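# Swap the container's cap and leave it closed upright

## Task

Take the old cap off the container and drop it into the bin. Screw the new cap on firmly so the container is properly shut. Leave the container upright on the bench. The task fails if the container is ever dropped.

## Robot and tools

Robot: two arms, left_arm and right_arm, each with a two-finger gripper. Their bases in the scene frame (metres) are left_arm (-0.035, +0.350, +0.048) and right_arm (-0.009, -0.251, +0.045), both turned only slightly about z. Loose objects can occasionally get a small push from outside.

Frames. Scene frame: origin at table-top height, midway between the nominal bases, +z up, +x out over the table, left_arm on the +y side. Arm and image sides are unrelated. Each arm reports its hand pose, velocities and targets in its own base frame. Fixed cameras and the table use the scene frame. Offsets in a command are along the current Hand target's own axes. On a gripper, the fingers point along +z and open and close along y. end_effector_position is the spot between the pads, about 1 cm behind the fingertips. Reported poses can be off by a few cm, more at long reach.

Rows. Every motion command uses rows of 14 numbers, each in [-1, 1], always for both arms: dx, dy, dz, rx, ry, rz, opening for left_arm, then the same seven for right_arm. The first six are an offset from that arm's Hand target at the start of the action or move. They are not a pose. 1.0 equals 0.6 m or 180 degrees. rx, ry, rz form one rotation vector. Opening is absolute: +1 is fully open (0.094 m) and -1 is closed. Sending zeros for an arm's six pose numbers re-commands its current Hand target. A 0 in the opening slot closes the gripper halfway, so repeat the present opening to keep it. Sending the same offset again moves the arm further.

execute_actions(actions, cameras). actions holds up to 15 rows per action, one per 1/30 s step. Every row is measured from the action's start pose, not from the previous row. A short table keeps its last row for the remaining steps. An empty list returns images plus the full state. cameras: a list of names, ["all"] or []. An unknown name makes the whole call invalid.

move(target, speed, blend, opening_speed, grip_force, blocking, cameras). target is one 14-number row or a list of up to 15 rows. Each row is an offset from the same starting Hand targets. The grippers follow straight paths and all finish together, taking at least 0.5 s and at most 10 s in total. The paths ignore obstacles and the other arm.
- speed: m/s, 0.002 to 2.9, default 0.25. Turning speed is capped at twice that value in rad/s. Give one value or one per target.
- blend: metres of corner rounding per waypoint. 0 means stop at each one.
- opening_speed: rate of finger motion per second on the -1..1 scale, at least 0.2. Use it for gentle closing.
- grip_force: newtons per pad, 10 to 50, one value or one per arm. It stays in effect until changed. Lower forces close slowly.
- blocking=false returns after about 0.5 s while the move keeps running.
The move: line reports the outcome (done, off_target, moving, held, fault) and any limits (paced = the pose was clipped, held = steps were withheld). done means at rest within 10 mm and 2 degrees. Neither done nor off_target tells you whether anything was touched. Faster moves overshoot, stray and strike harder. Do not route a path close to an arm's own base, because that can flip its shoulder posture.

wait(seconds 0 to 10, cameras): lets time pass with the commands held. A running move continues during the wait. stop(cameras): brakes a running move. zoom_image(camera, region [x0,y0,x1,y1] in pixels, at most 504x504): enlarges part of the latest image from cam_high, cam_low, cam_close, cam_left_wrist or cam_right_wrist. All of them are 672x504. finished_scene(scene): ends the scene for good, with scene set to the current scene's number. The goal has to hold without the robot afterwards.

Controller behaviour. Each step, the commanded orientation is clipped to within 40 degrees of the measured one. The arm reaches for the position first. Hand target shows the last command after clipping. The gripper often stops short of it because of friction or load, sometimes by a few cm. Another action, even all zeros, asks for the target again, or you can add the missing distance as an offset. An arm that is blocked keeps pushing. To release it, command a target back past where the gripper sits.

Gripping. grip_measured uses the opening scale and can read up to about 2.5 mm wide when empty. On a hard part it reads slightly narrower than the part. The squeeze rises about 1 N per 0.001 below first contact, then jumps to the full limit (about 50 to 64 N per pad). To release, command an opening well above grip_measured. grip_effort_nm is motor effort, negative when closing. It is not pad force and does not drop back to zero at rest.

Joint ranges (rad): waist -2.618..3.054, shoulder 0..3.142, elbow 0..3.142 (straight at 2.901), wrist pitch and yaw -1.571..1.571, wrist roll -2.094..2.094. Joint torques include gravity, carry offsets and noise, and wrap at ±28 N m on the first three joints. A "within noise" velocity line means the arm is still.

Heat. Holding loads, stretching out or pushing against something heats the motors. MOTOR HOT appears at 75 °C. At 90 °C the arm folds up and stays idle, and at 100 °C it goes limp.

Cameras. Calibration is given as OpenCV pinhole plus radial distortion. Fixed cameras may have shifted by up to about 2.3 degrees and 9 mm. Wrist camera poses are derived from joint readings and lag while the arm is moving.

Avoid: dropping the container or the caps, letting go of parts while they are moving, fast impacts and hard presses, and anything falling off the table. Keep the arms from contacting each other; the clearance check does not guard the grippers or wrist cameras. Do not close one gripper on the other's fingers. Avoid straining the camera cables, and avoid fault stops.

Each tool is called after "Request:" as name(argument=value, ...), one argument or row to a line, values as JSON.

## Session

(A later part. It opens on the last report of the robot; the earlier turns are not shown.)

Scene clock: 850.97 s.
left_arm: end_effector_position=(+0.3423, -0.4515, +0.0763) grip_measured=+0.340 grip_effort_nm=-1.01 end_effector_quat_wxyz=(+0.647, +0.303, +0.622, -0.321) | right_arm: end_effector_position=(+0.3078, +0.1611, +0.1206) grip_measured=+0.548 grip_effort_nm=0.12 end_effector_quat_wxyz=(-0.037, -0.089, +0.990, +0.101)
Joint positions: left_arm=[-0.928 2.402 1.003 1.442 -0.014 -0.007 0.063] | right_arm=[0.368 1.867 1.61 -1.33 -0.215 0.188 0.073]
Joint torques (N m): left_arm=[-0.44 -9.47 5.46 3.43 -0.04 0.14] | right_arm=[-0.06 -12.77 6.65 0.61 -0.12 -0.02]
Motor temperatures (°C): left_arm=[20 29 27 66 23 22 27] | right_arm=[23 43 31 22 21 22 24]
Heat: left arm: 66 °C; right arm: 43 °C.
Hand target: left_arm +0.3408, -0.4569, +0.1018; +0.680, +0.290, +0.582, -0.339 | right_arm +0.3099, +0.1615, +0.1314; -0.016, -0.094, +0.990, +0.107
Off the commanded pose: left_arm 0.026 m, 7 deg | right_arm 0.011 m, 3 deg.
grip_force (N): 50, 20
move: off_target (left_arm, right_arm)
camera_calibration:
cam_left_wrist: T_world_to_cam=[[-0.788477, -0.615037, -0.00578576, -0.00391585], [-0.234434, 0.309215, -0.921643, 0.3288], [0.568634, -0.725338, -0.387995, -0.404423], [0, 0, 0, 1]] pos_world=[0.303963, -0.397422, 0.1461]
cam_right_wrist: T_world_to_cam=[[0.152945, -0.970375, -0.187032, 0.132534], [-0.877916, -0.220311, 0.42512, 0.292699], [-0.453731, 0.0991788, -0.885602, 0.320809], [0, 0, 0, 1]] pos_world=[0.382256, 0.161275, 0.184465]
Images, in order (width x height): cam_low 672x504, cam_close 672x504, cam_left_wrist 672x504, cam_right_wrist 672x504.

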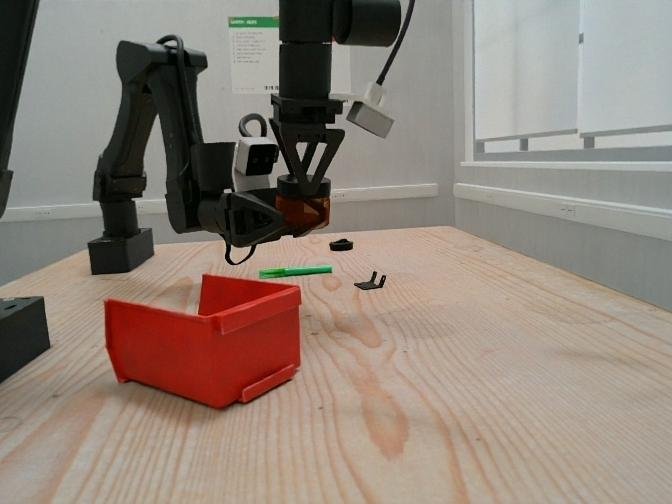

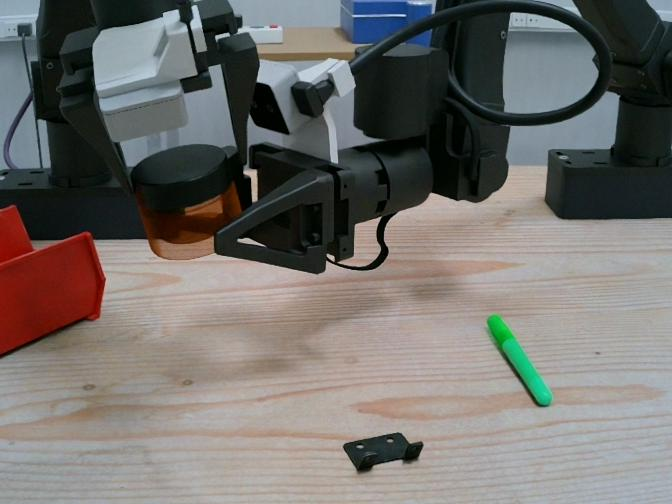

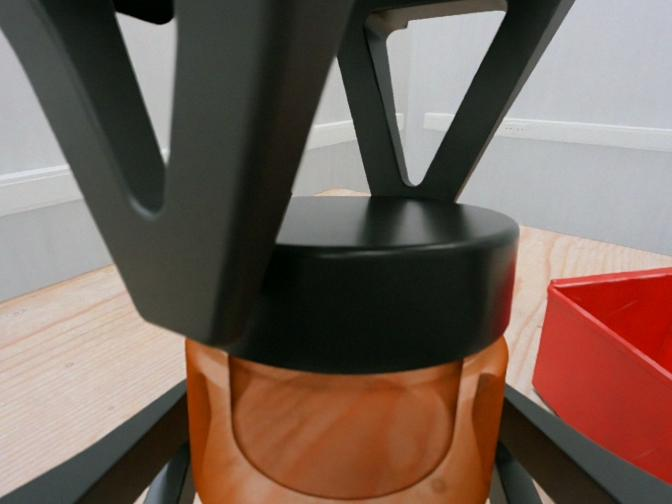

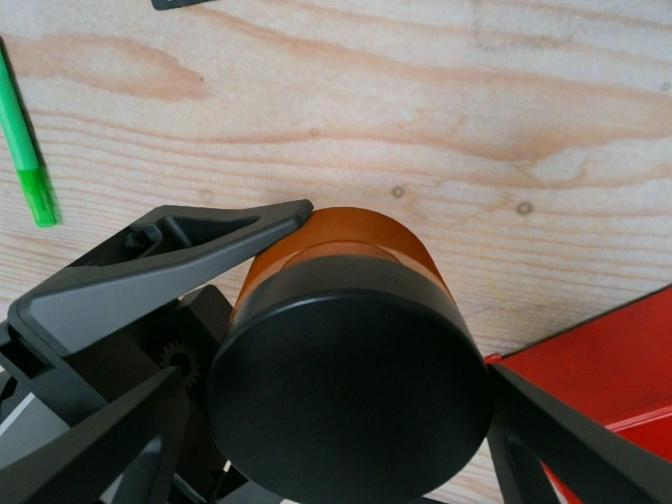

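Request:
execute_actions(
  actions=[],
)

Request:
zoom_image(
  camera="cam_low",
  region=[255, 155, 355, 255],
)

Request:
zoom_image(
  camera="cam_left_wrist",
  region=[150, 160, 550, 460],
)

Scene clock: 854.00 s.
left_arm: end_effector_position=(+0.3423, -0.4515, +0.0763) grip_measured=+0.340 grip_effort_nm=-1.01 end_effector_quat_wxyz=(+0.647, +0.303, +0.622, -0.321) | right_arm: end_effector_position=(+0.3078, +0.1611, +0.1206) grip_measured=+0.548 grip_effort_nm=0.12 end_effector_quat_wxyz=(-0.037, -0.089, +0.990, +0.101)
Joint positions: left_arm=[-0.928 2.402 1.003 1.442 -0.014 -0.007 0.063] | right_arm=[0.368 1.867 1.61 -1.33 -0.215 0.187 0.073]
Joint velocities: within noise
Joint torques (N m): left_arm=[-0.61 -9.78 5.53 3.45 -0.03 0.06] | right_arm=[-0.03 -12.78 6.64 0.61 -0.12 -0.02]
Motor temperatures (°C): left_arm=[20 29 27 66 23 22 27] | right_arm=[23 43 31 22 21 22 24]
Heat: left arm: 66 °C; right arm: 43 °C.
Hand target: left_arm +0.3408, -0.4569, +0.1018; +0.680, +0.290, +0.582, -0.339 | right_arm +0.3099, +0.1615, +0.1314; -0.016, -0.094, +0.990, +0.107
Tool commands: left_gripper/opening=+0.2 right_gripper/opening=+0.55
Off the commanded pose: left_arm 0.026 m, 7 deg | right_arm 0.011 m, 3 deg.
grip_force (N): 50, 20
camera_calibration:
cam_left_wrist: T_world_to_cam=[[-0.788477, -0.615037, -0.00578576, -0.00391585], [-0.234434, 0.309215, -0.921643, 0.3288], [0.568634, -0.725338, -0.387995, -0.404423], [0, 0, 0, 1]] pos_world=[0.303963, -0.397422, 0.1461]
cam_right_wrist: T_world_to_cam=[[0.153266, -0.970314, -0.187082, 0.13241], [-0.877878, -0.220615, 0.42504, 0.292749], [-0.453695, 0.0990911, -0.885631, 0.320814], [0, 0, 0, 1]] pos_world=[0.382256, 0.161274, 0.184465]

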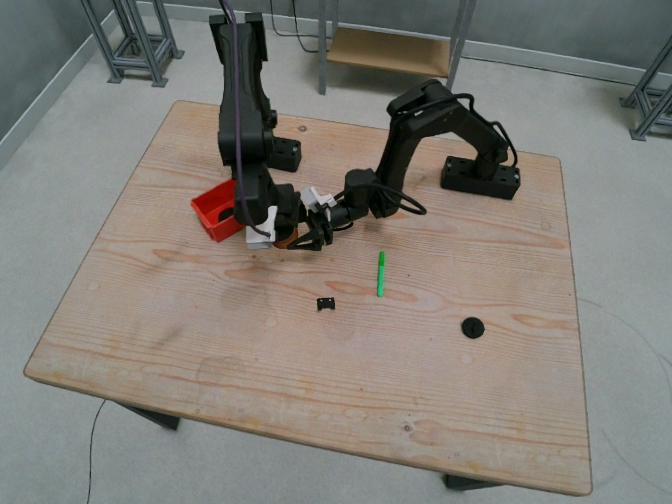

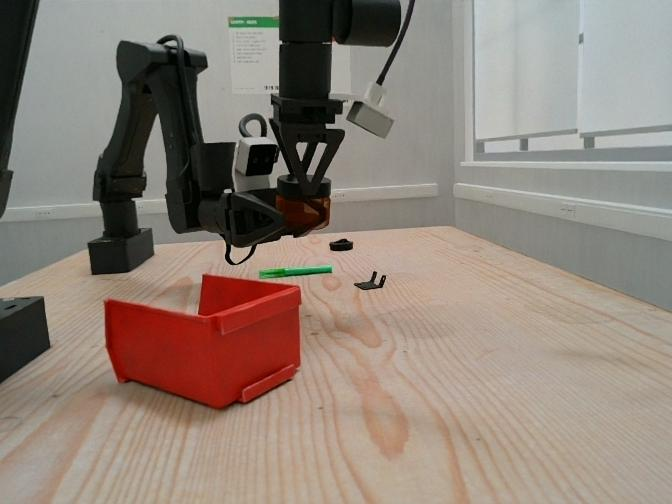

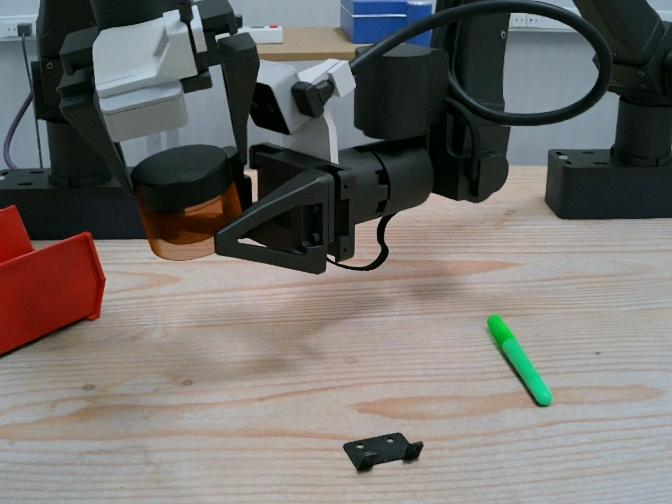

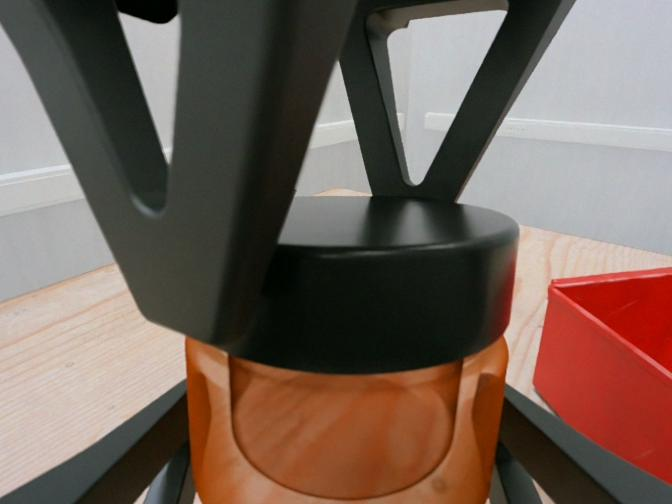

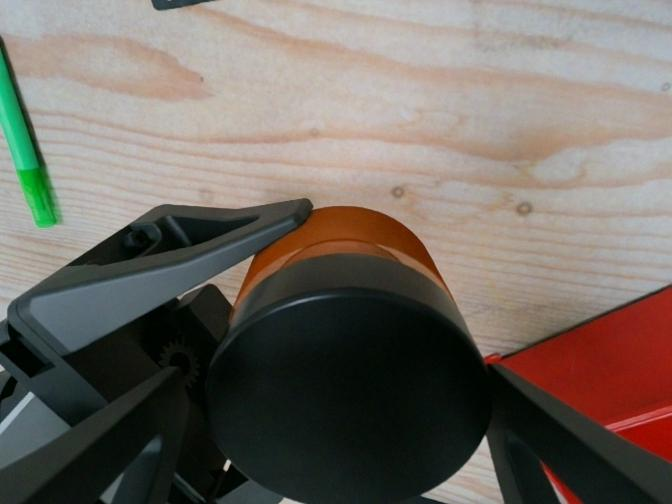

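Scaled by 5.040 from the camera's 672x504 image, which has a finer 960x720 frame.

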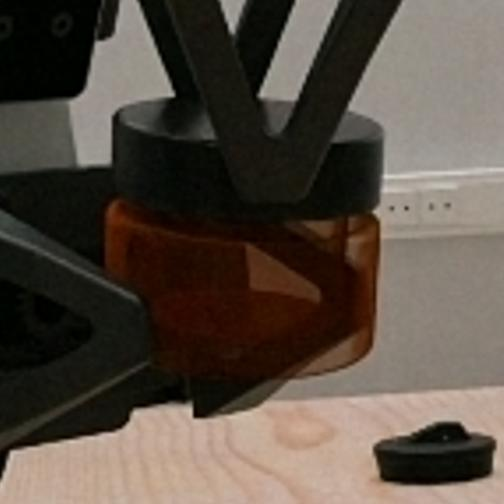

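Scaled by 1.260 from the camera's 672x504 image, which has a finer 960x720 frame.

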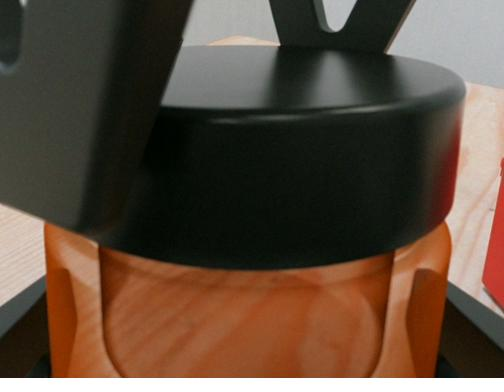

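Request:
move(
  target=[0,0,0,0,0,0,0.2,0,-0.0060,0,0,0,0,0.55],
  speed=0.05,
  cameras=["cam_right_wrist","cam_close"],
)

Scene clock: 855.97 s.
left_arm: end_effector_position=(+0.3423, -0.4515, +0.0763) grip_measured=+0.340 grip_effort_nm=-1.01 end_effector_quat_wxyz=(+0.647, +0.303, +0.622, -0.321) | right_arm: end_effector_position=(+0.3086, +0.1596, +0.1206) grip_measured=+0.548 grip_effort_nm=0.12 end_effector_quat_wxyz=(-0.036, -0.091, +0.990, +0.101)
Joint positions: left_arm=[-0.928 2.402 1.003 1.442 -0.014 -0.007 0.063] | right_arm=[0.363 1.867 1.61 -1.33 -0.215 0.178 0.073]
Joint torques (N m): left_arm=[-0.68 -9.59 5.55 3.43 -0.05 0.09] | right_arm=[-0.53 -12.94 6.17 0.63 -0.13 -0.03]
Motor temperatures (°C): left_arm=[20 29 27 66 23 22 27] | right_arm=[23 43 31 22 21 22 24]
Heat: left arm: 66 °C; right arm: 43 °C.
Hand target: left_arm +0.3408, -0.4569, +0.1018; +0.680, +0.290, +0.582, -0.339 | right_arm +0.3106, +0.1580, +0.1306; -0.016, -0.094, +0.990, +0.107
Off the commanded pose: left_arm 0.026 m, 7 deg | right_arm 0.010 m, 2 deg.
grip_force (N): 50, 20
move: off_target (left_arm)
camera_calibration:
cam_right_wrist: T_world_to_cam=[[0.157858, -0.969473, -0.187625, 0.129277], [-0.877658, -0.224827, 0.423283, 0.293855], [-0.452545, 0.0978516, -0.886357, 0.321193], [0, 0, 0, 1]] pos_world=[0.382851, 0.159968, 0.184563]
Images, in order (width x height): cam_close 672x504, cam_right_wrist 672x504.

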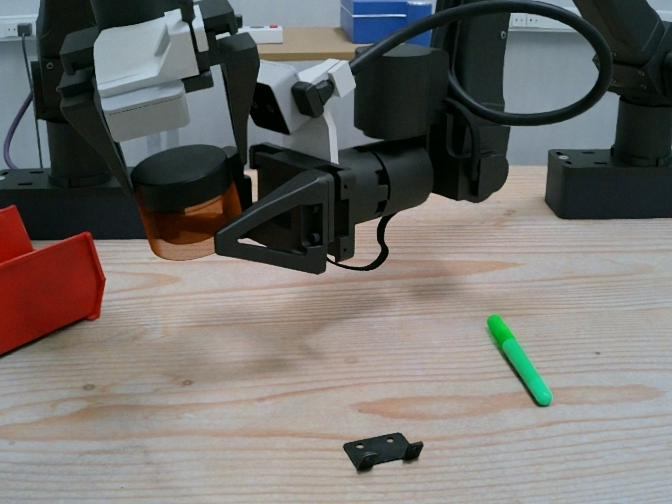

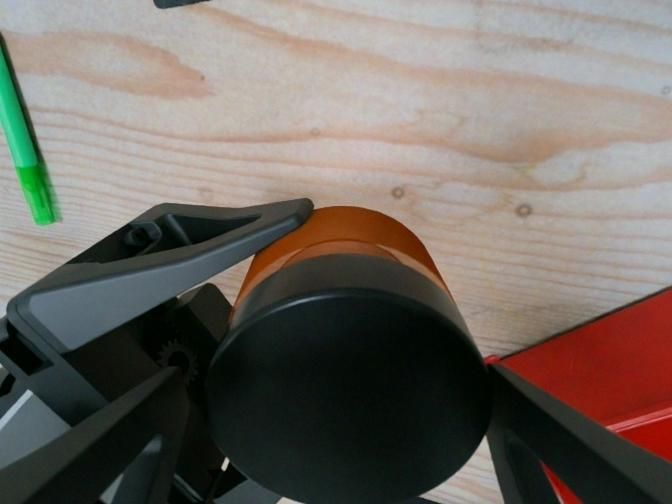

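Request:
move(
  target=[0,0,0,0,0,0,0.2,0,-0.0050,0,0,0,0,0.55],
  speed=0.05,
  cameras=["cam_low","cam_right_wrist"],
)

Request:
zoom_image(
  camera="cam_low",
  region=[255, 155, 355, 255],
)

Scene clock: 859.00 s.
left_arm: end_effector_position=(+0.3423, -0.4515, +0.0763) grip_measured=+0.340 grip_effort_nm=-1.01 end_effector_quat_wxyz=(+0.647, +0.303, +0.622, -0.321) | right_arm: end_effector_position=(+0.3098, +0.1571, +0.1206) grip_measured=+0.548 grip_effort_nm=0.12 end_effector_quat_wxyz=(-0.035, -0.092, +0.990, +0.102)
Joint positions: left_arm=[-0.928 2.402 1.003 1.442 -0.014 -0.007 0.063] | right_arm=[0.355 1.867 1.61 -1.33 -0.215 0.169 0.073]
Joint torques (N m): left_arm=[-0.61 -9.51 5.38 3.45 -0.06 0.04] | right_arm=[-0.55 -13.05 5.81 0.64 -0.12 -0.04]
Motor temperatures (°C): left_arm=[20 29 27 67 23 22 27] | right_arm=[23 43 31 22 21 22 24]
Heat: left arm: 67 °C; right arm: 43 °C.
Hand target: left_arm +0.3408, -0.4569, +0.1018; +0.680, +0.290, +0.582, -0.339 | right_arm +0.3111, +0.1552, +0.1300; -0.016, -0.094, +0.990, +0.107
Off the commanded pose: left_arm 0.026 m, 7 deg | right_arm 0.010 m, 2 deg.
grip_force (N): 50, 20
move: off_target (left_arm)
camera_calibration:
cam_right_wrist: T_world_to_cam=[[0.158683, -0.969245, -0.188107, 0.126513], [-0.878252, -0.225614, 0.421629, 0.294975], [-0.451101, 0.0982998, -0.887043, 0.321556], [0, 0, 0, 1]] pos_world=[0.384042, 0.157564, 0.184662]
Images, in order (width x height): cam_low 672x504, cam_right_wrist 672x504.

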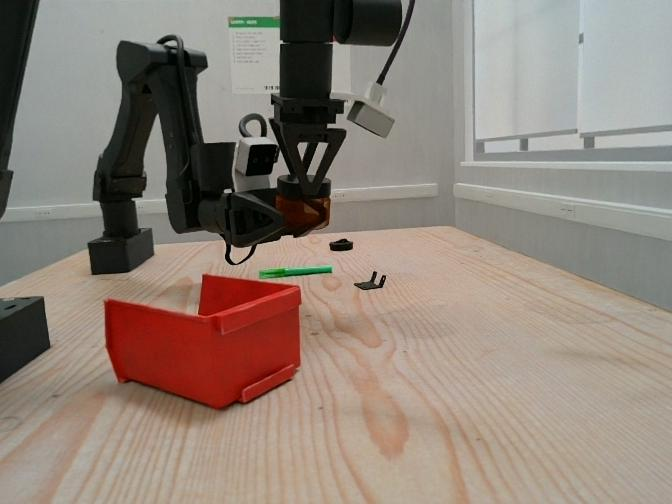

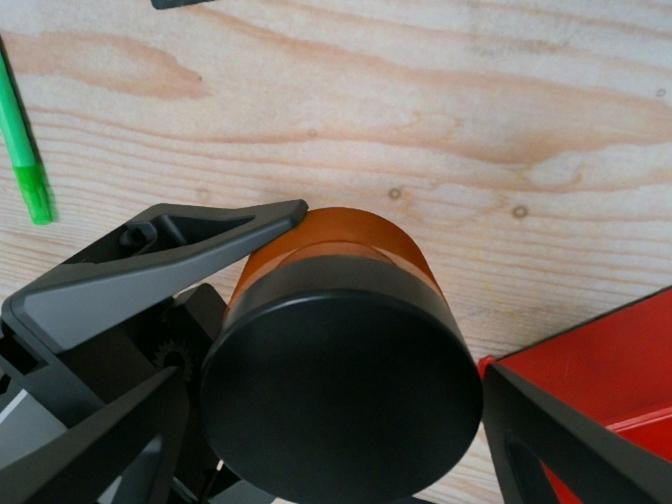

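Scaled by 5.040 from the camera's 672x504 image, which has a finer 960x720 frame.

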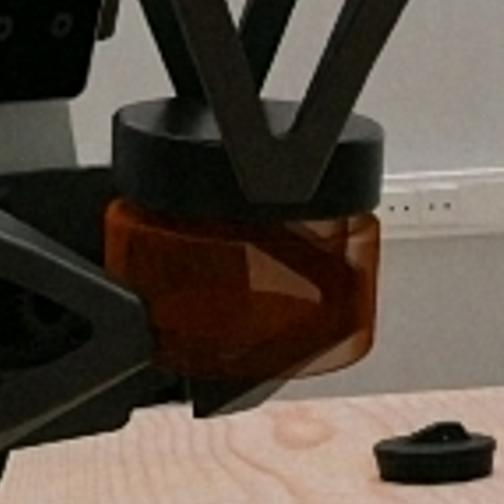

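Request:
move(
  target=[0,0,0,0,0,0,0.2,0,-0.0020,0,0,0,0,0.2],
  speed=0.05,
  grip_force=[50,25],
  cameras=["cam_right_wrist","cam_left_wrist","cam_low"],
)

Request:
zoom_image(
  camera="cam_low",
  region=[255, 155, 355, 255],
)

Scene clock: 860.90 s.
left_arm: end_effector_position=(+0.3423, -0.4515, +0.0763) grip_measured=+0.340 grip_effort_nm=-1.01 end_effector_quat_wxyz=(+0.647, +0.303, +0.622, -0.321) | right_arm: end_effector_position=(+0.3103, +0.1561, +0.1206) grip_measured=+0.349 grip_effort_nm=-0.52 end_effector_quat_wxyz=(-0.035, -0.092, +0.990, +0.102)
Joint positions: left_arm=[-0.928 2.402 1.003 1.442 -0.014 -0.007 0.063] | right_arm=[0.352 1.867 1.61 -1.33 -0.215 0.165 0.063]
Joint torques (N m): left_arm=[-0.46 -9.5 5.46 3.42 -0.03 0.09] | right_arm=[-0.58 -13.11 5.7 0.63 -0.14 -0.03]
Motor temperatures (°C): left_arm=[20 30 27 67 23 22 27] | right_arm=[23 43 31 22 21 22 24]
Heat: left arm: 67 °C; right arm: 43 °C.
Hand target: left_arm +0.3408, -0.4569, +0.1018; +0.680, +0.290, +0.582, -0.339 | right_arm +0.3113, +0.1541, +0.1297; -0.016, -0.094, +0.990, +0.107
Off the commanded pose: left_arm 0.026 m, 7 deg | right_arm 0.009 m, 2 deg.
grip_force (N): 50, 25
move: off_target (left_arm)
camera_calibration:
cam_left_wrist: T_world_to_cam=[[-0.788477, -0.615037, -0.00578576, -0.00391585], [-0.234434, 0.309215, -0.921643, 0.3288], [0.568634, -0.725338, -0.387995, -0.404423], [0, 0, 0, 1]] pos_world=[0.303963, -0.397422, 0.1461]
cam_right_wrist: T_world_to_cam=[[0.159111, -0.96914, -0.188284, 0.125334], [-0.878481, -0.226007, 0.420943, 0.29542], [-0.450506, 0.0984271, -0.887331, 0.321771], [0, 0, 0, 1]] pos_world=[0.384538, 0.156562, 0.184761]
Images, in order (width x height): cam_low 672x504, cam_left_wrist 672x504, cam_right_wrist 672x504.

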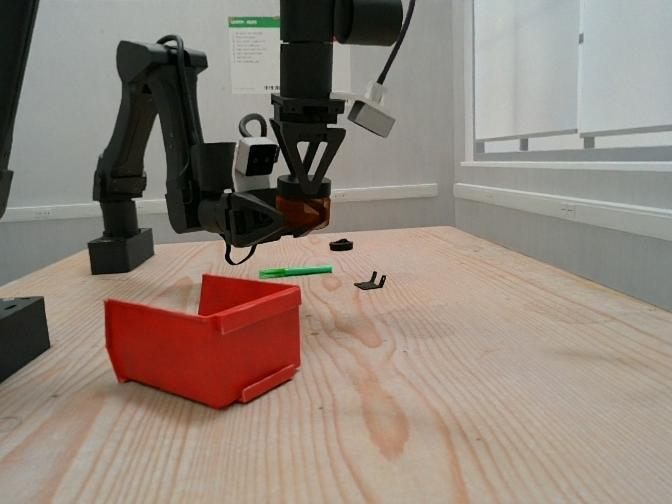

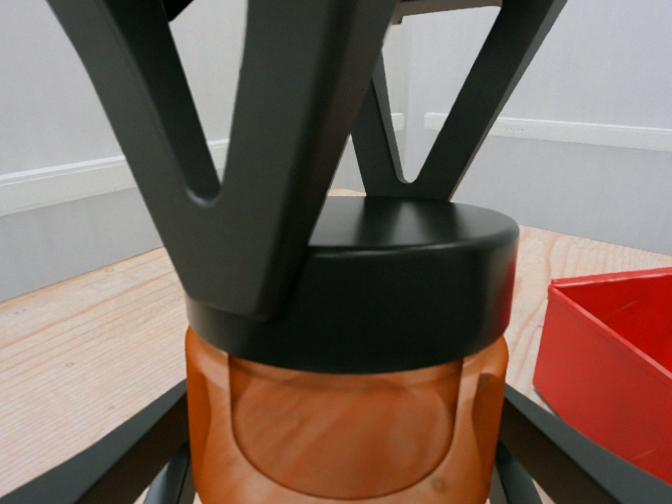

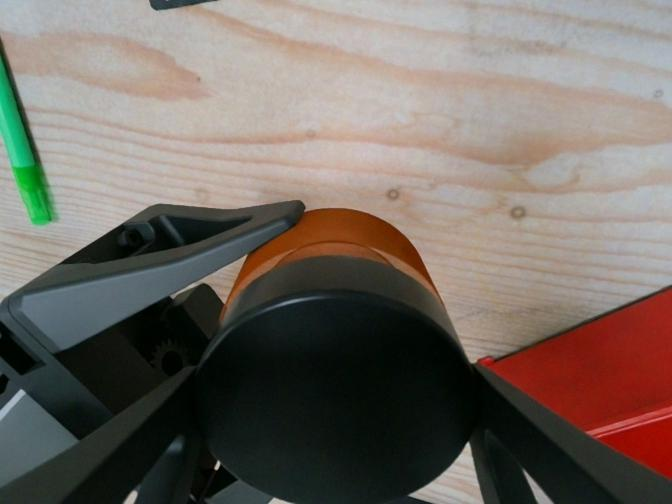

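Scaled by 5.040 from the camera's 672x504 image, which has a finer 960x720 frame.

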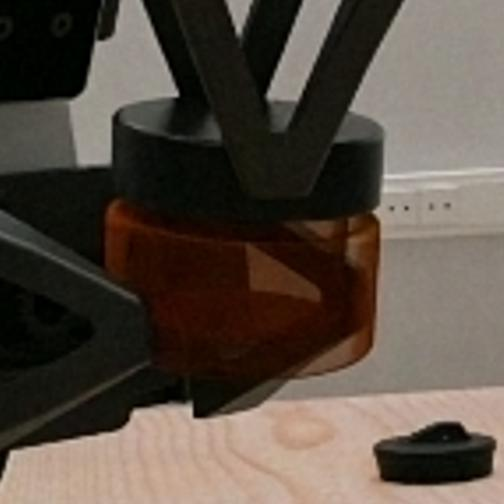

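Request:
move(
  target=[0,0,0,0,0,0,0.2,0,0,0.005,0,0,0.25,0.2],
  speed=0.15,
  cameras=["cam_right_wrist","cam_left_wrist","cam_low"],
)

Request:
zoom_image(
  camera="cam_low",
  region=[255, 155, 355, 255],
)

Scene clock: 870.57 s.
left_arm: end_effector_position=(+0.3418, -0.4519, +0.0758) grip_measured=+0.340 grip_effort_nm=-1.01 end_effector_quat_wxyz=(+0.646, +0.304, +0.622, -0.322) | right_arm: end_effector_position=(+0.3110, +0.1564, +0.1191) grip_measured=+0.348 grip_effort_nm=-0.56 end_effector_quat_wxyz=(-0.069, +0.286, +0.952, +0.082)
Joint positions: left_arm=[-0.928 2.402 1.003 1.44 -0.01 -0.007 0.063] | right_arm=[0.352 1.867 1.604 -1.321 -0.215 0.935 0.063]
Joint torques (N m): left_arm=[-0.54 -9.54 5.44 3.45 -0.07 0.11] | right_arm=[-0.42 -13.07 5.23 0.66 -0.13 0.15]
Motor temperatures (°C): left_arm=[20 30 27 67 23 22 27] | right_arm=[23 44 31 22 21 22 24]
Heat: left arm: 67 °C; right arm: 44 °C.
Hand target: left_arm +0.3408, -0.4569, +0.1018; +0.680, +0.290, +0.581, -0.339 | right_arm +0.3112, +0.1547, +0.1268; -0.055, +0.292, +0.950, +0.093
Off the commanded pose: left_arm 0.026 m, 7 deg | right_arm 0.008 m, 2 deg.
grip_force (N): 50, 25
move: off_target (left_arm)
camera_calibration:
cam_left_wrist: T_world_to_cam=[[-0.790583, -0.612326, -0.00591187, -0.00259078], [-0.234565, 0.311739, -0.920759, 0.32933], [0.565648, -0.72655, -0.390086, -0.40407], [0, 0, 0, 1]] pos_world=[0.303762, -0.397828, 0.145597]
cam_right_wrist: T_world_to_cam=[[-0.569174, -0.816739, -0.0947566, 0.316727], [-0.719736, 0.439194, 0.537669, 0.129384], [-0.397518, 0.374227, -0.837815, 0.255204], [0, 0, 0, 1]] pos_world=[0.374844, 0.106354, 0.17426]
Images, in order (width x height): cam_low 672x504, cam_left_wrist 672x504, cam_right_wrist 672x504.

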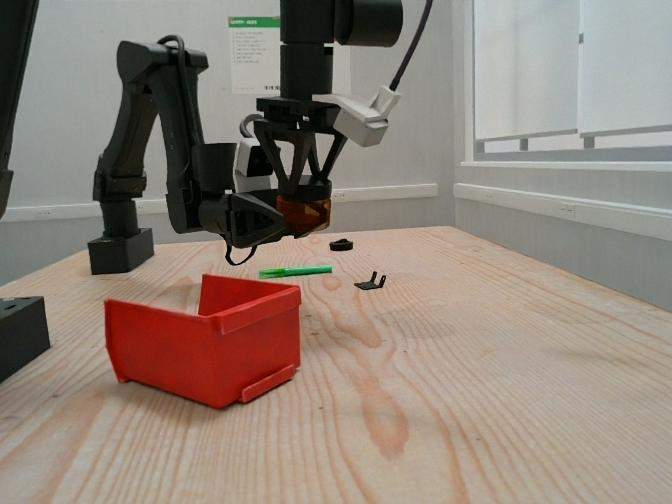

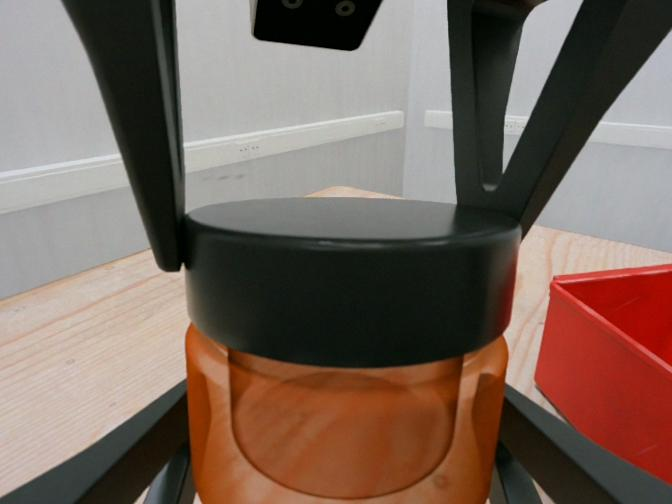

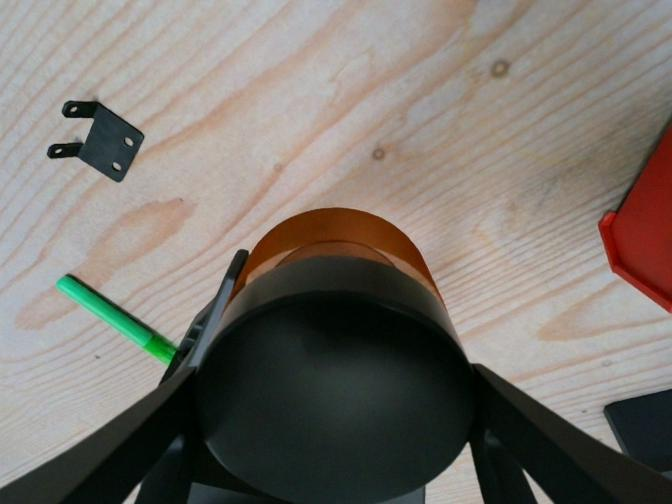

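Scaled by 5.040 from the camera's 672x504 image, which has a finer 960x720 frame.

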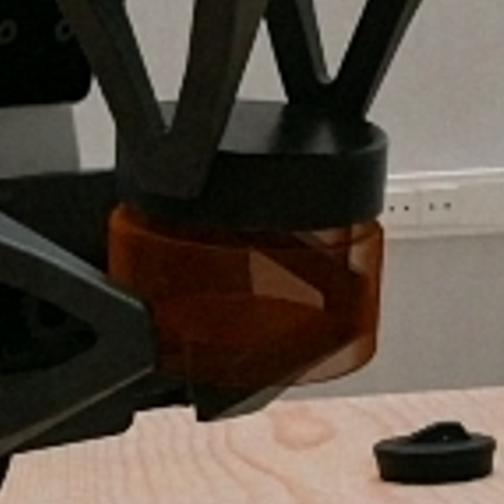

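Request:
zoom_image(
  camera="cam_left_wrist",
  region=[170, 180, 540, 420],
)

Scaled by 1.362 from the camera's 672x504 image, which has a finer 960x720 frame.

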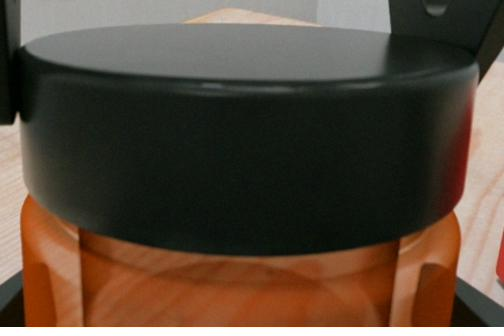

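Request:
move(
  target=[0,0,0,0,0,0,0.2,0,0,0.004,0,0,0.25,0.2],
  speed=0.2,
  cameras=["cam_right_wrist","cam_left_wrist","cam_low"],
)

Request:
zoom_image(
  camera="cam_low",
  region=[255, 155, 355, 255],
)

Request:
zoom_image(
  camera="cam_left_wrist",
  region=[170, 180, 540, 420],
)

Scene clock: 875.00 s.
left_arm: end_effector_position=(+0.3418, -0.4519, +0.0742) grip_measured=+0.340 grip_effort_nm=-1.01 end_effector_quat_wxyz=(+0.644, +0.306, +0.624, -0.321) | right_arm: end_effector_position=(+0.3117, +0.1567, +0.1171) grip_measured=+0.348 grip_effort_nm=-0.56 end_effector_quat_wxyz=(-0.095, +0.628, +0.770, +0.051)
Joint positions: left_arm=[-0.928 2.402 1.003 1.434 -0.01 -0.006 0.063] | right_arm=[0.352 1.867 1.596 -1.31 -0.215 1.72 0.063]
Joint torques (N m): left_arm=[-0.64 -9.43 5.64 3.53 -0.09 0.06] | right_arm=[-0.31 -13.04 5.14 0.66 -0.13 0.15]
Motor temperatures (°C): left_arm=[20 30 27 67 23 22 27] | right_arm=[23 44 31 22 21 22 24]
Heat: left arm: 67 °C; right arm: 44 °C.
Hand target: left_arm +0.3408, -0.4569, +0.1018; +0.680, +0.290, +0.581, -0.339 | right_arm +0.3111, +0.1552, +0.1245; -0.087, +0.633, +0.766, +0.065
Off the commanded pose: left_arm 0.028 m, 7 deg | right_arm 0.008 m, 2 deg.
grip_force (N): 50, 25
move: off_target (left_arm)
camera_calibration:
cam_left_wrist: T_world_to_cam=[[-0.790555, -0.612353, -0.00679855, -0.00249687], [-0.237357, 0.316627, -0.918373, 0.330958], [0.564521, -0.724411, -0.395657, -0.402968], [0, 0, 0, 1]] pos_world=[0.304065, -0.398234, 0.144489]
cam_right_wrist: T_world_to_cam=[[-0.979471, -0.191498, 0.0629712, 0.328659], [-0.123759, 0.81781, 0.562023, -0.117144], [-0.159125, 0.542692, -0.824721, 0.151475], [0, 0, 0, 1]] pos_world=[0.331518, 0.0765345, 0.170066]
Images, in order (width x height): cam_low 672x504, cam_left_wrist 672x504, cam_right_wrist 672x504.

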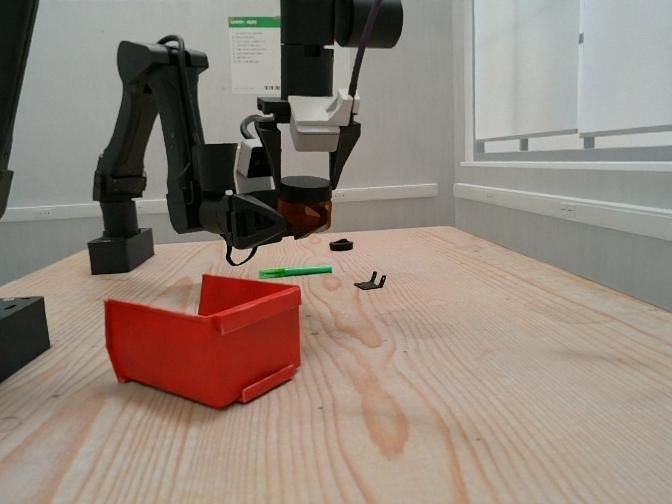

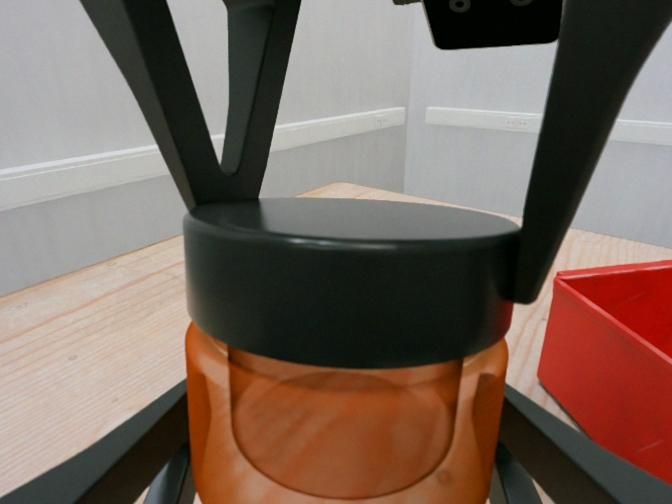

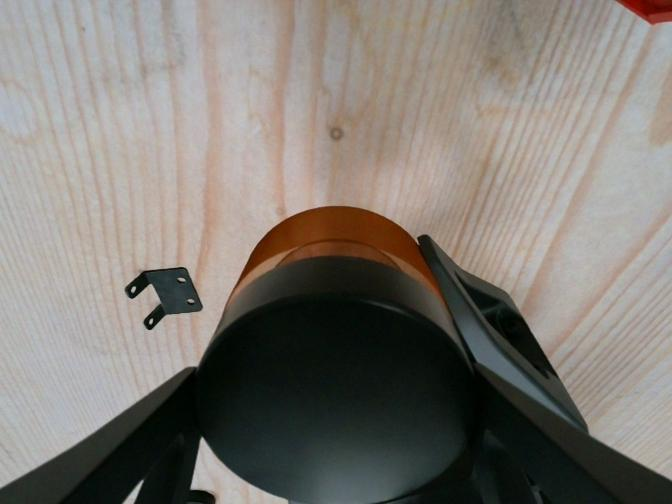

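Scaled by 5.040 from the camera's 672x504 image, which has a finer 960x720 frame.

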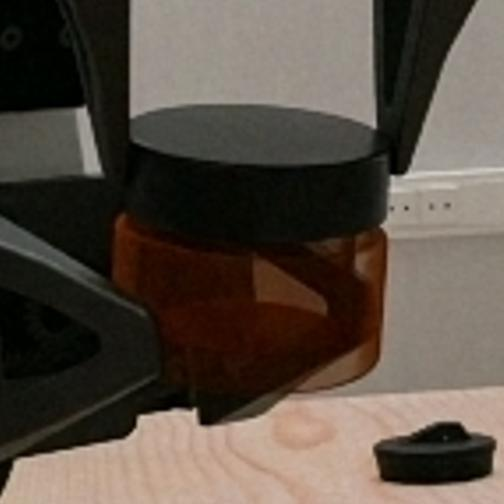

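Scaled by 1.362 from the camera's 672x504 image, which has a finer 960x720 frame.

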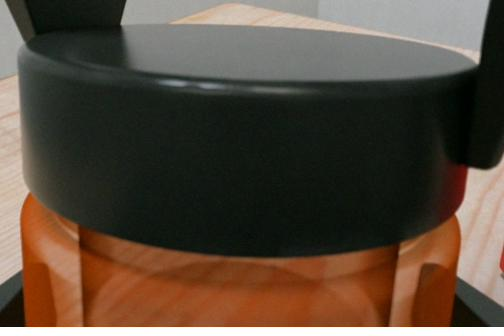

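Request:
move(
  target=[0,0,0,0,0,0,0.2,0,0,0,0,0,0,0.55],
  speed=0.2,
  opening_speed=0.4,
  cameras=["cam_right_wrist","cam_left_wrist","cam_low"],
)

Request:
zoom_image(
  camera="cam_low",
  region=[255, 155, 355, 255],
)

Request:
zoom_image(
  camera="cam_left_wrist",
  region=[170, 180, 540, 420],
)

Scene clock: 878.67 s.
left_arm: end_effector_position=(+0.3418, -0.4519, +0.0752) grip_measured=+0.340 grip_effort_nm=-1.01 end_effector_quat_wxyz=(+0.645, +0.305, +0.622, -0.322) | right_arm: end_effector_position=(+0.3119, +0.1567, +0.1158) grip_measured=+0.548 grip_effort_nm=0.12 end_effector_quat_wxyz=(-0.095, +0.630, +0.769, +0.051)
Joint positions: left_arm=[-0.928 2.402 1.003 1.438 -0.01 -0.006 0.063] | right_arm=[0.352 1.867 1.591 -1.304 -0.215 1.725 0.073]
Joint torques (N m): left_arm=[-0.66 -9.47 5.49 3.51 -0.03 0.09] | right_arm=[-0.28 -13.08 5.52 0.62 -0.12 0.14]
Motor temperatures (°C): left_arm=[20 30 27 66 23 22 27] | right_arm=[23 44 31 22 21 22 24]
Heat: left arm: 66 °C; right arm: 44 °C.
Hand target: left_arm +0.3408, -0.4569, +0.1018; +0.680, +0.290, +0.582, -0.339 | right_arm +0.3111, +0.1552, +0.1245; -0.087, +0.633, +0.766, +0.065
Off the commanded pose: left_arm 0.027 m, 7 deg | right_arm 0.009 m, 2 deg.
grip_force (N): 50, 25
move: off_target (left_arm)
camera_calibration:
cam_left_wrist: T_world_to_cam=[[-0.79054, -0.612374, -0.0067394, -0.00254909], [-0.235257, 0.313827, -0.919873, 0.329959], [0.565421, -0.725611, -0.392158, -0.403687], [0, 0, 0, 1]] pos_world=[0.303863, -0.398031, 0.145194]
cam_right_wrist: T_world_to_cam=[[-0.980306, -0.187113, 0.0631609, 0.328435], [-0.120009, 0.818424, 0.561944, -0.117631], [-0.156839, 0.543297, -0.824761, 0.149629], [0, 0, 0, 1]] pos_world=[0.331317, 0.0764334, 0.168766]
Images, in order (width x height): cam_low 672x504, cam_left_wrist 672x504, cam_right_wrist 672x504.

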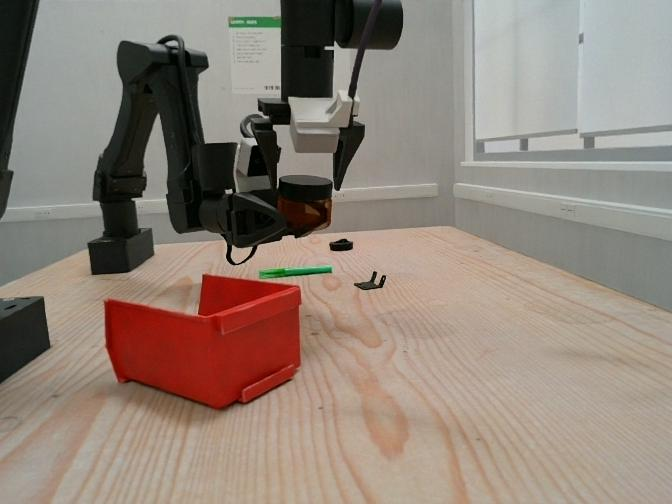

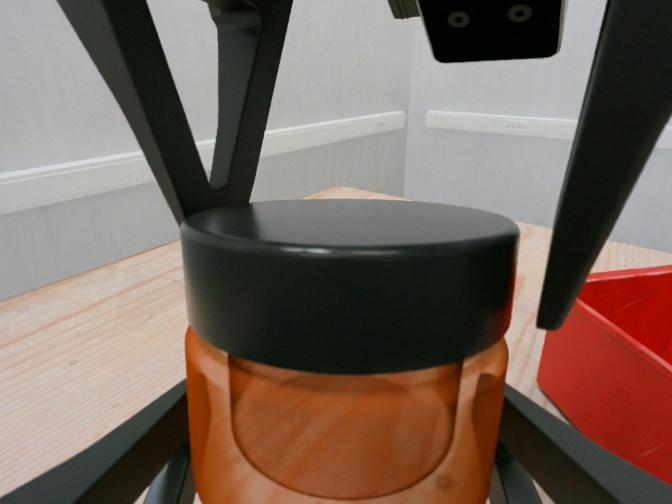

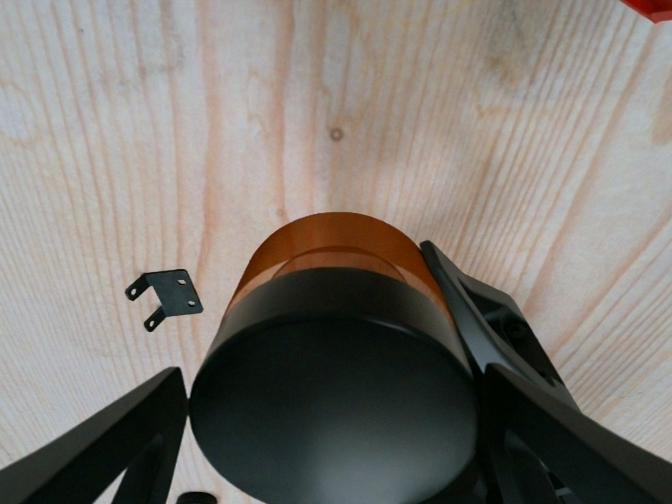

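Scaled by 5.040 from the camera's 672x504 image, which has a finer 960x720 frame.

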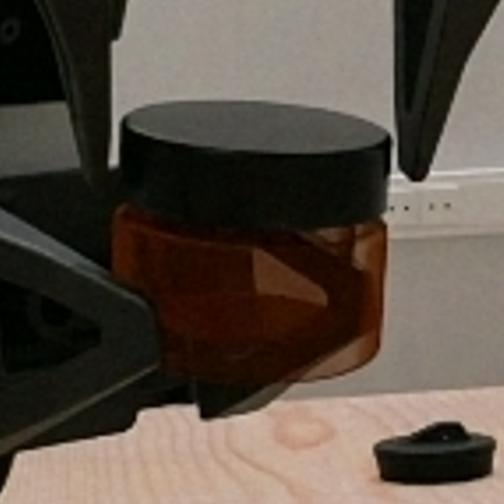

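Scaled by 1.362 from the camera's 672x504 image, which has a finer 960x720 frame.

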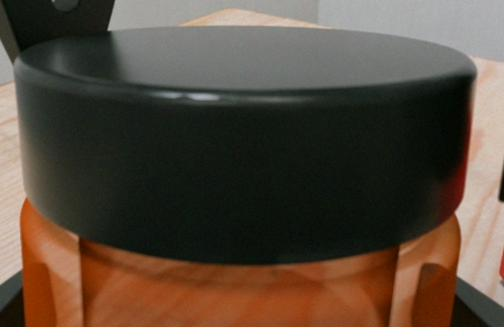

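Request:
zoom_image(
  camera="cam_low",
  region=[272, 168, 342, 238],
)

Request:
zoom_image(
  camera="cam_left_wrist",
  region=[170, 300, 350, 420],
)

Scaled by 7.200 from the camera's 672x504 image, which has a finer 960x720 frame.

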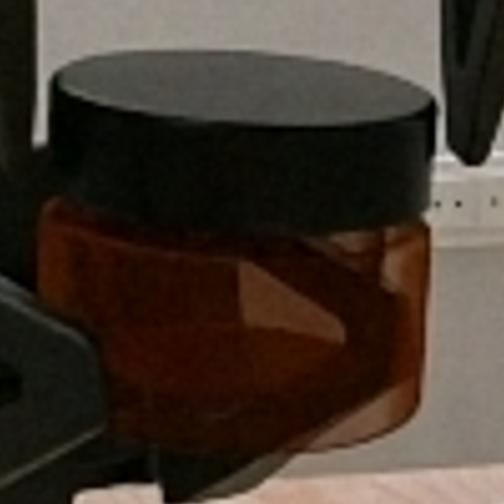

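Scaled by 2.800 from the camera's 672x504 image, which has a finer 960x720 frame.

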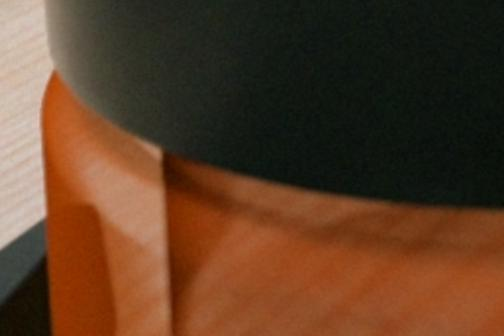

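Request:
move(
  target=[0,0,0,0,0,0,0.2,0,0,0,0,0,-0.66,0.55],
  speed=0.4,
  cameras=["cam_right_wrist","cam_left_wrist","cam_low"],
)

Request:
zoom_image(
  camera="cam_low",
  region=[272, 168, 342, 238],
)

Request:
zoom_image(
  camera="cam_left_wrist",
  region=[170, 180, 540, 420],
)

Scene clock: 888.27 s.
left_arm: end_effector_position=(+0.3418, -0.4519, +0.0752) grip_measured=+0.340 grip_effort_nm=-1.01 end_effector_quat_wxyz=(+0.645, +0.305, +0.622, -0.322) | right_arm: end_effector_position=(+0.3119, +0.1565, +0.1158) grip_measured=+0.548 grip_effort_nm=0.12 end_effector_quat_wxyz=(-0.005, -0.334, +0.937, +0.107)
Joint positions: left_arm=[-0.928 2.402 1.003 1.438 -0.01 -0.006 0.063] | right_arm=[0.352 1.867 1.591 -1.304 -0.214 -0.333 0.073]
Joint torques (N m): left_arm=[-0.75 -9.69 5.39 3.52 -0.04 0.02] | right_arm=[-0.29 -13.05 5.53 0.62 -0.15 -0.04]
Motor temperatures (°C): left_arm=[20 30 27 65 23 22 27] | right_arm=[23 44 31 22 21 22 24]
Heat: left arm: 65 °C; right arm: 44 °C.
Hand target: left_arm +0.3408, -0.4569, +0.1018; +0.680, +0.290, +0.582, -0.339 | right_arm +0.3111, +0.1552, +0.1245; +0.011, -0.337, +0.935, +0.107
Off the commanded pose: left_arm 0.027 m, 7 deg | right_arm 0.009 m, 2 deg.
grip_force (N): 50, 25
move: off_target (left_arm)
camera_calibration:
cam_left_wrist: T_world_to_cam=[[-0.79054, -0.612374, -0.0067394, -0.00254909], [-0.235257, 0.313827, -0.919873, 0.329959], [0.565421, -0.725611, -0.392158, -0.403687], [0, 0, 0, 1]] pos_world=[0.303863, -0.398031, 0.145194]
cam_right_wrist: T_world_to_cam=[[0.611286, -0.769276, -0.185861, -0.0480621], [-0.703585, -0.635776, 0.317422, 0.320437], [-0.362351, -0.0632667, -0.929892, 0.320912], [0, 0, 0, 1]] pos_world=[0.371117, 0.187056, 0.187767]
Images, in order (width x height): cam_low 672x504, cam_left_wrist 672x504, cam_right_wrist 672x504.

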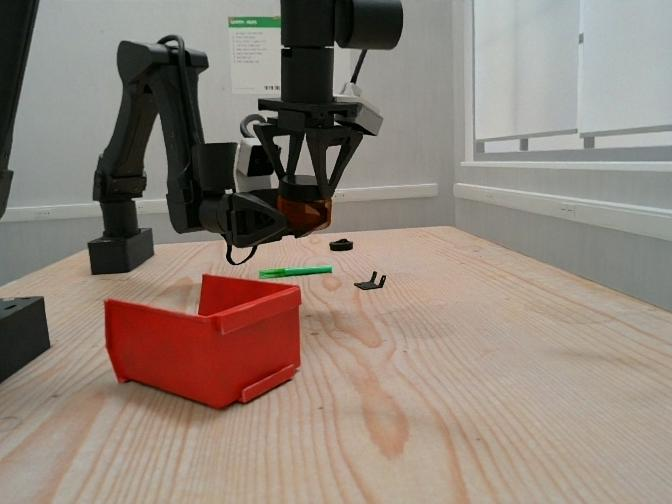

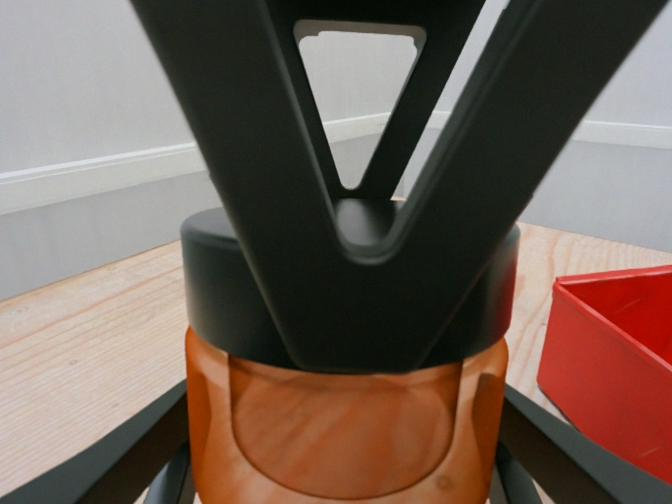

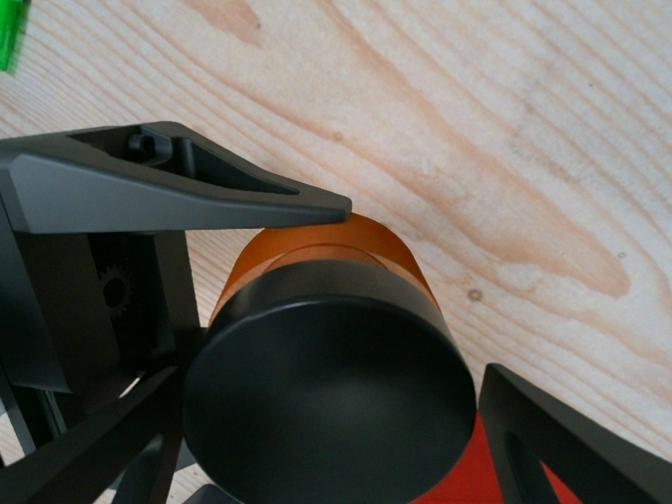

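Scaled by 7.200 from the camera's 672x504 image, which has a finer 960x720 frame.

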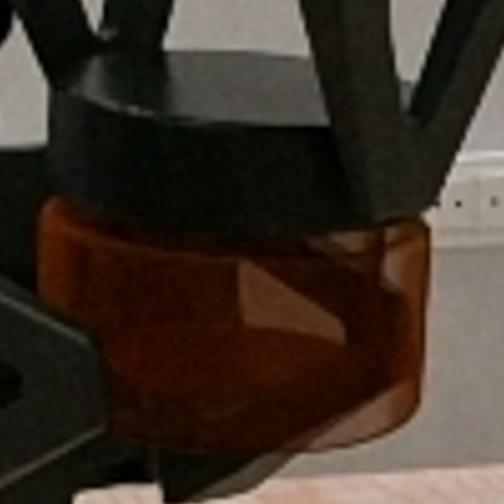

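Scaled by 1.362 from the camera's 672x504 image, which has a finer 960x720 frame.

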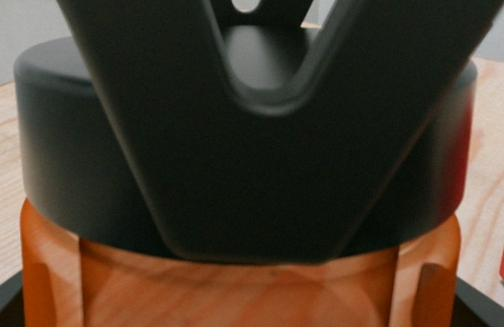

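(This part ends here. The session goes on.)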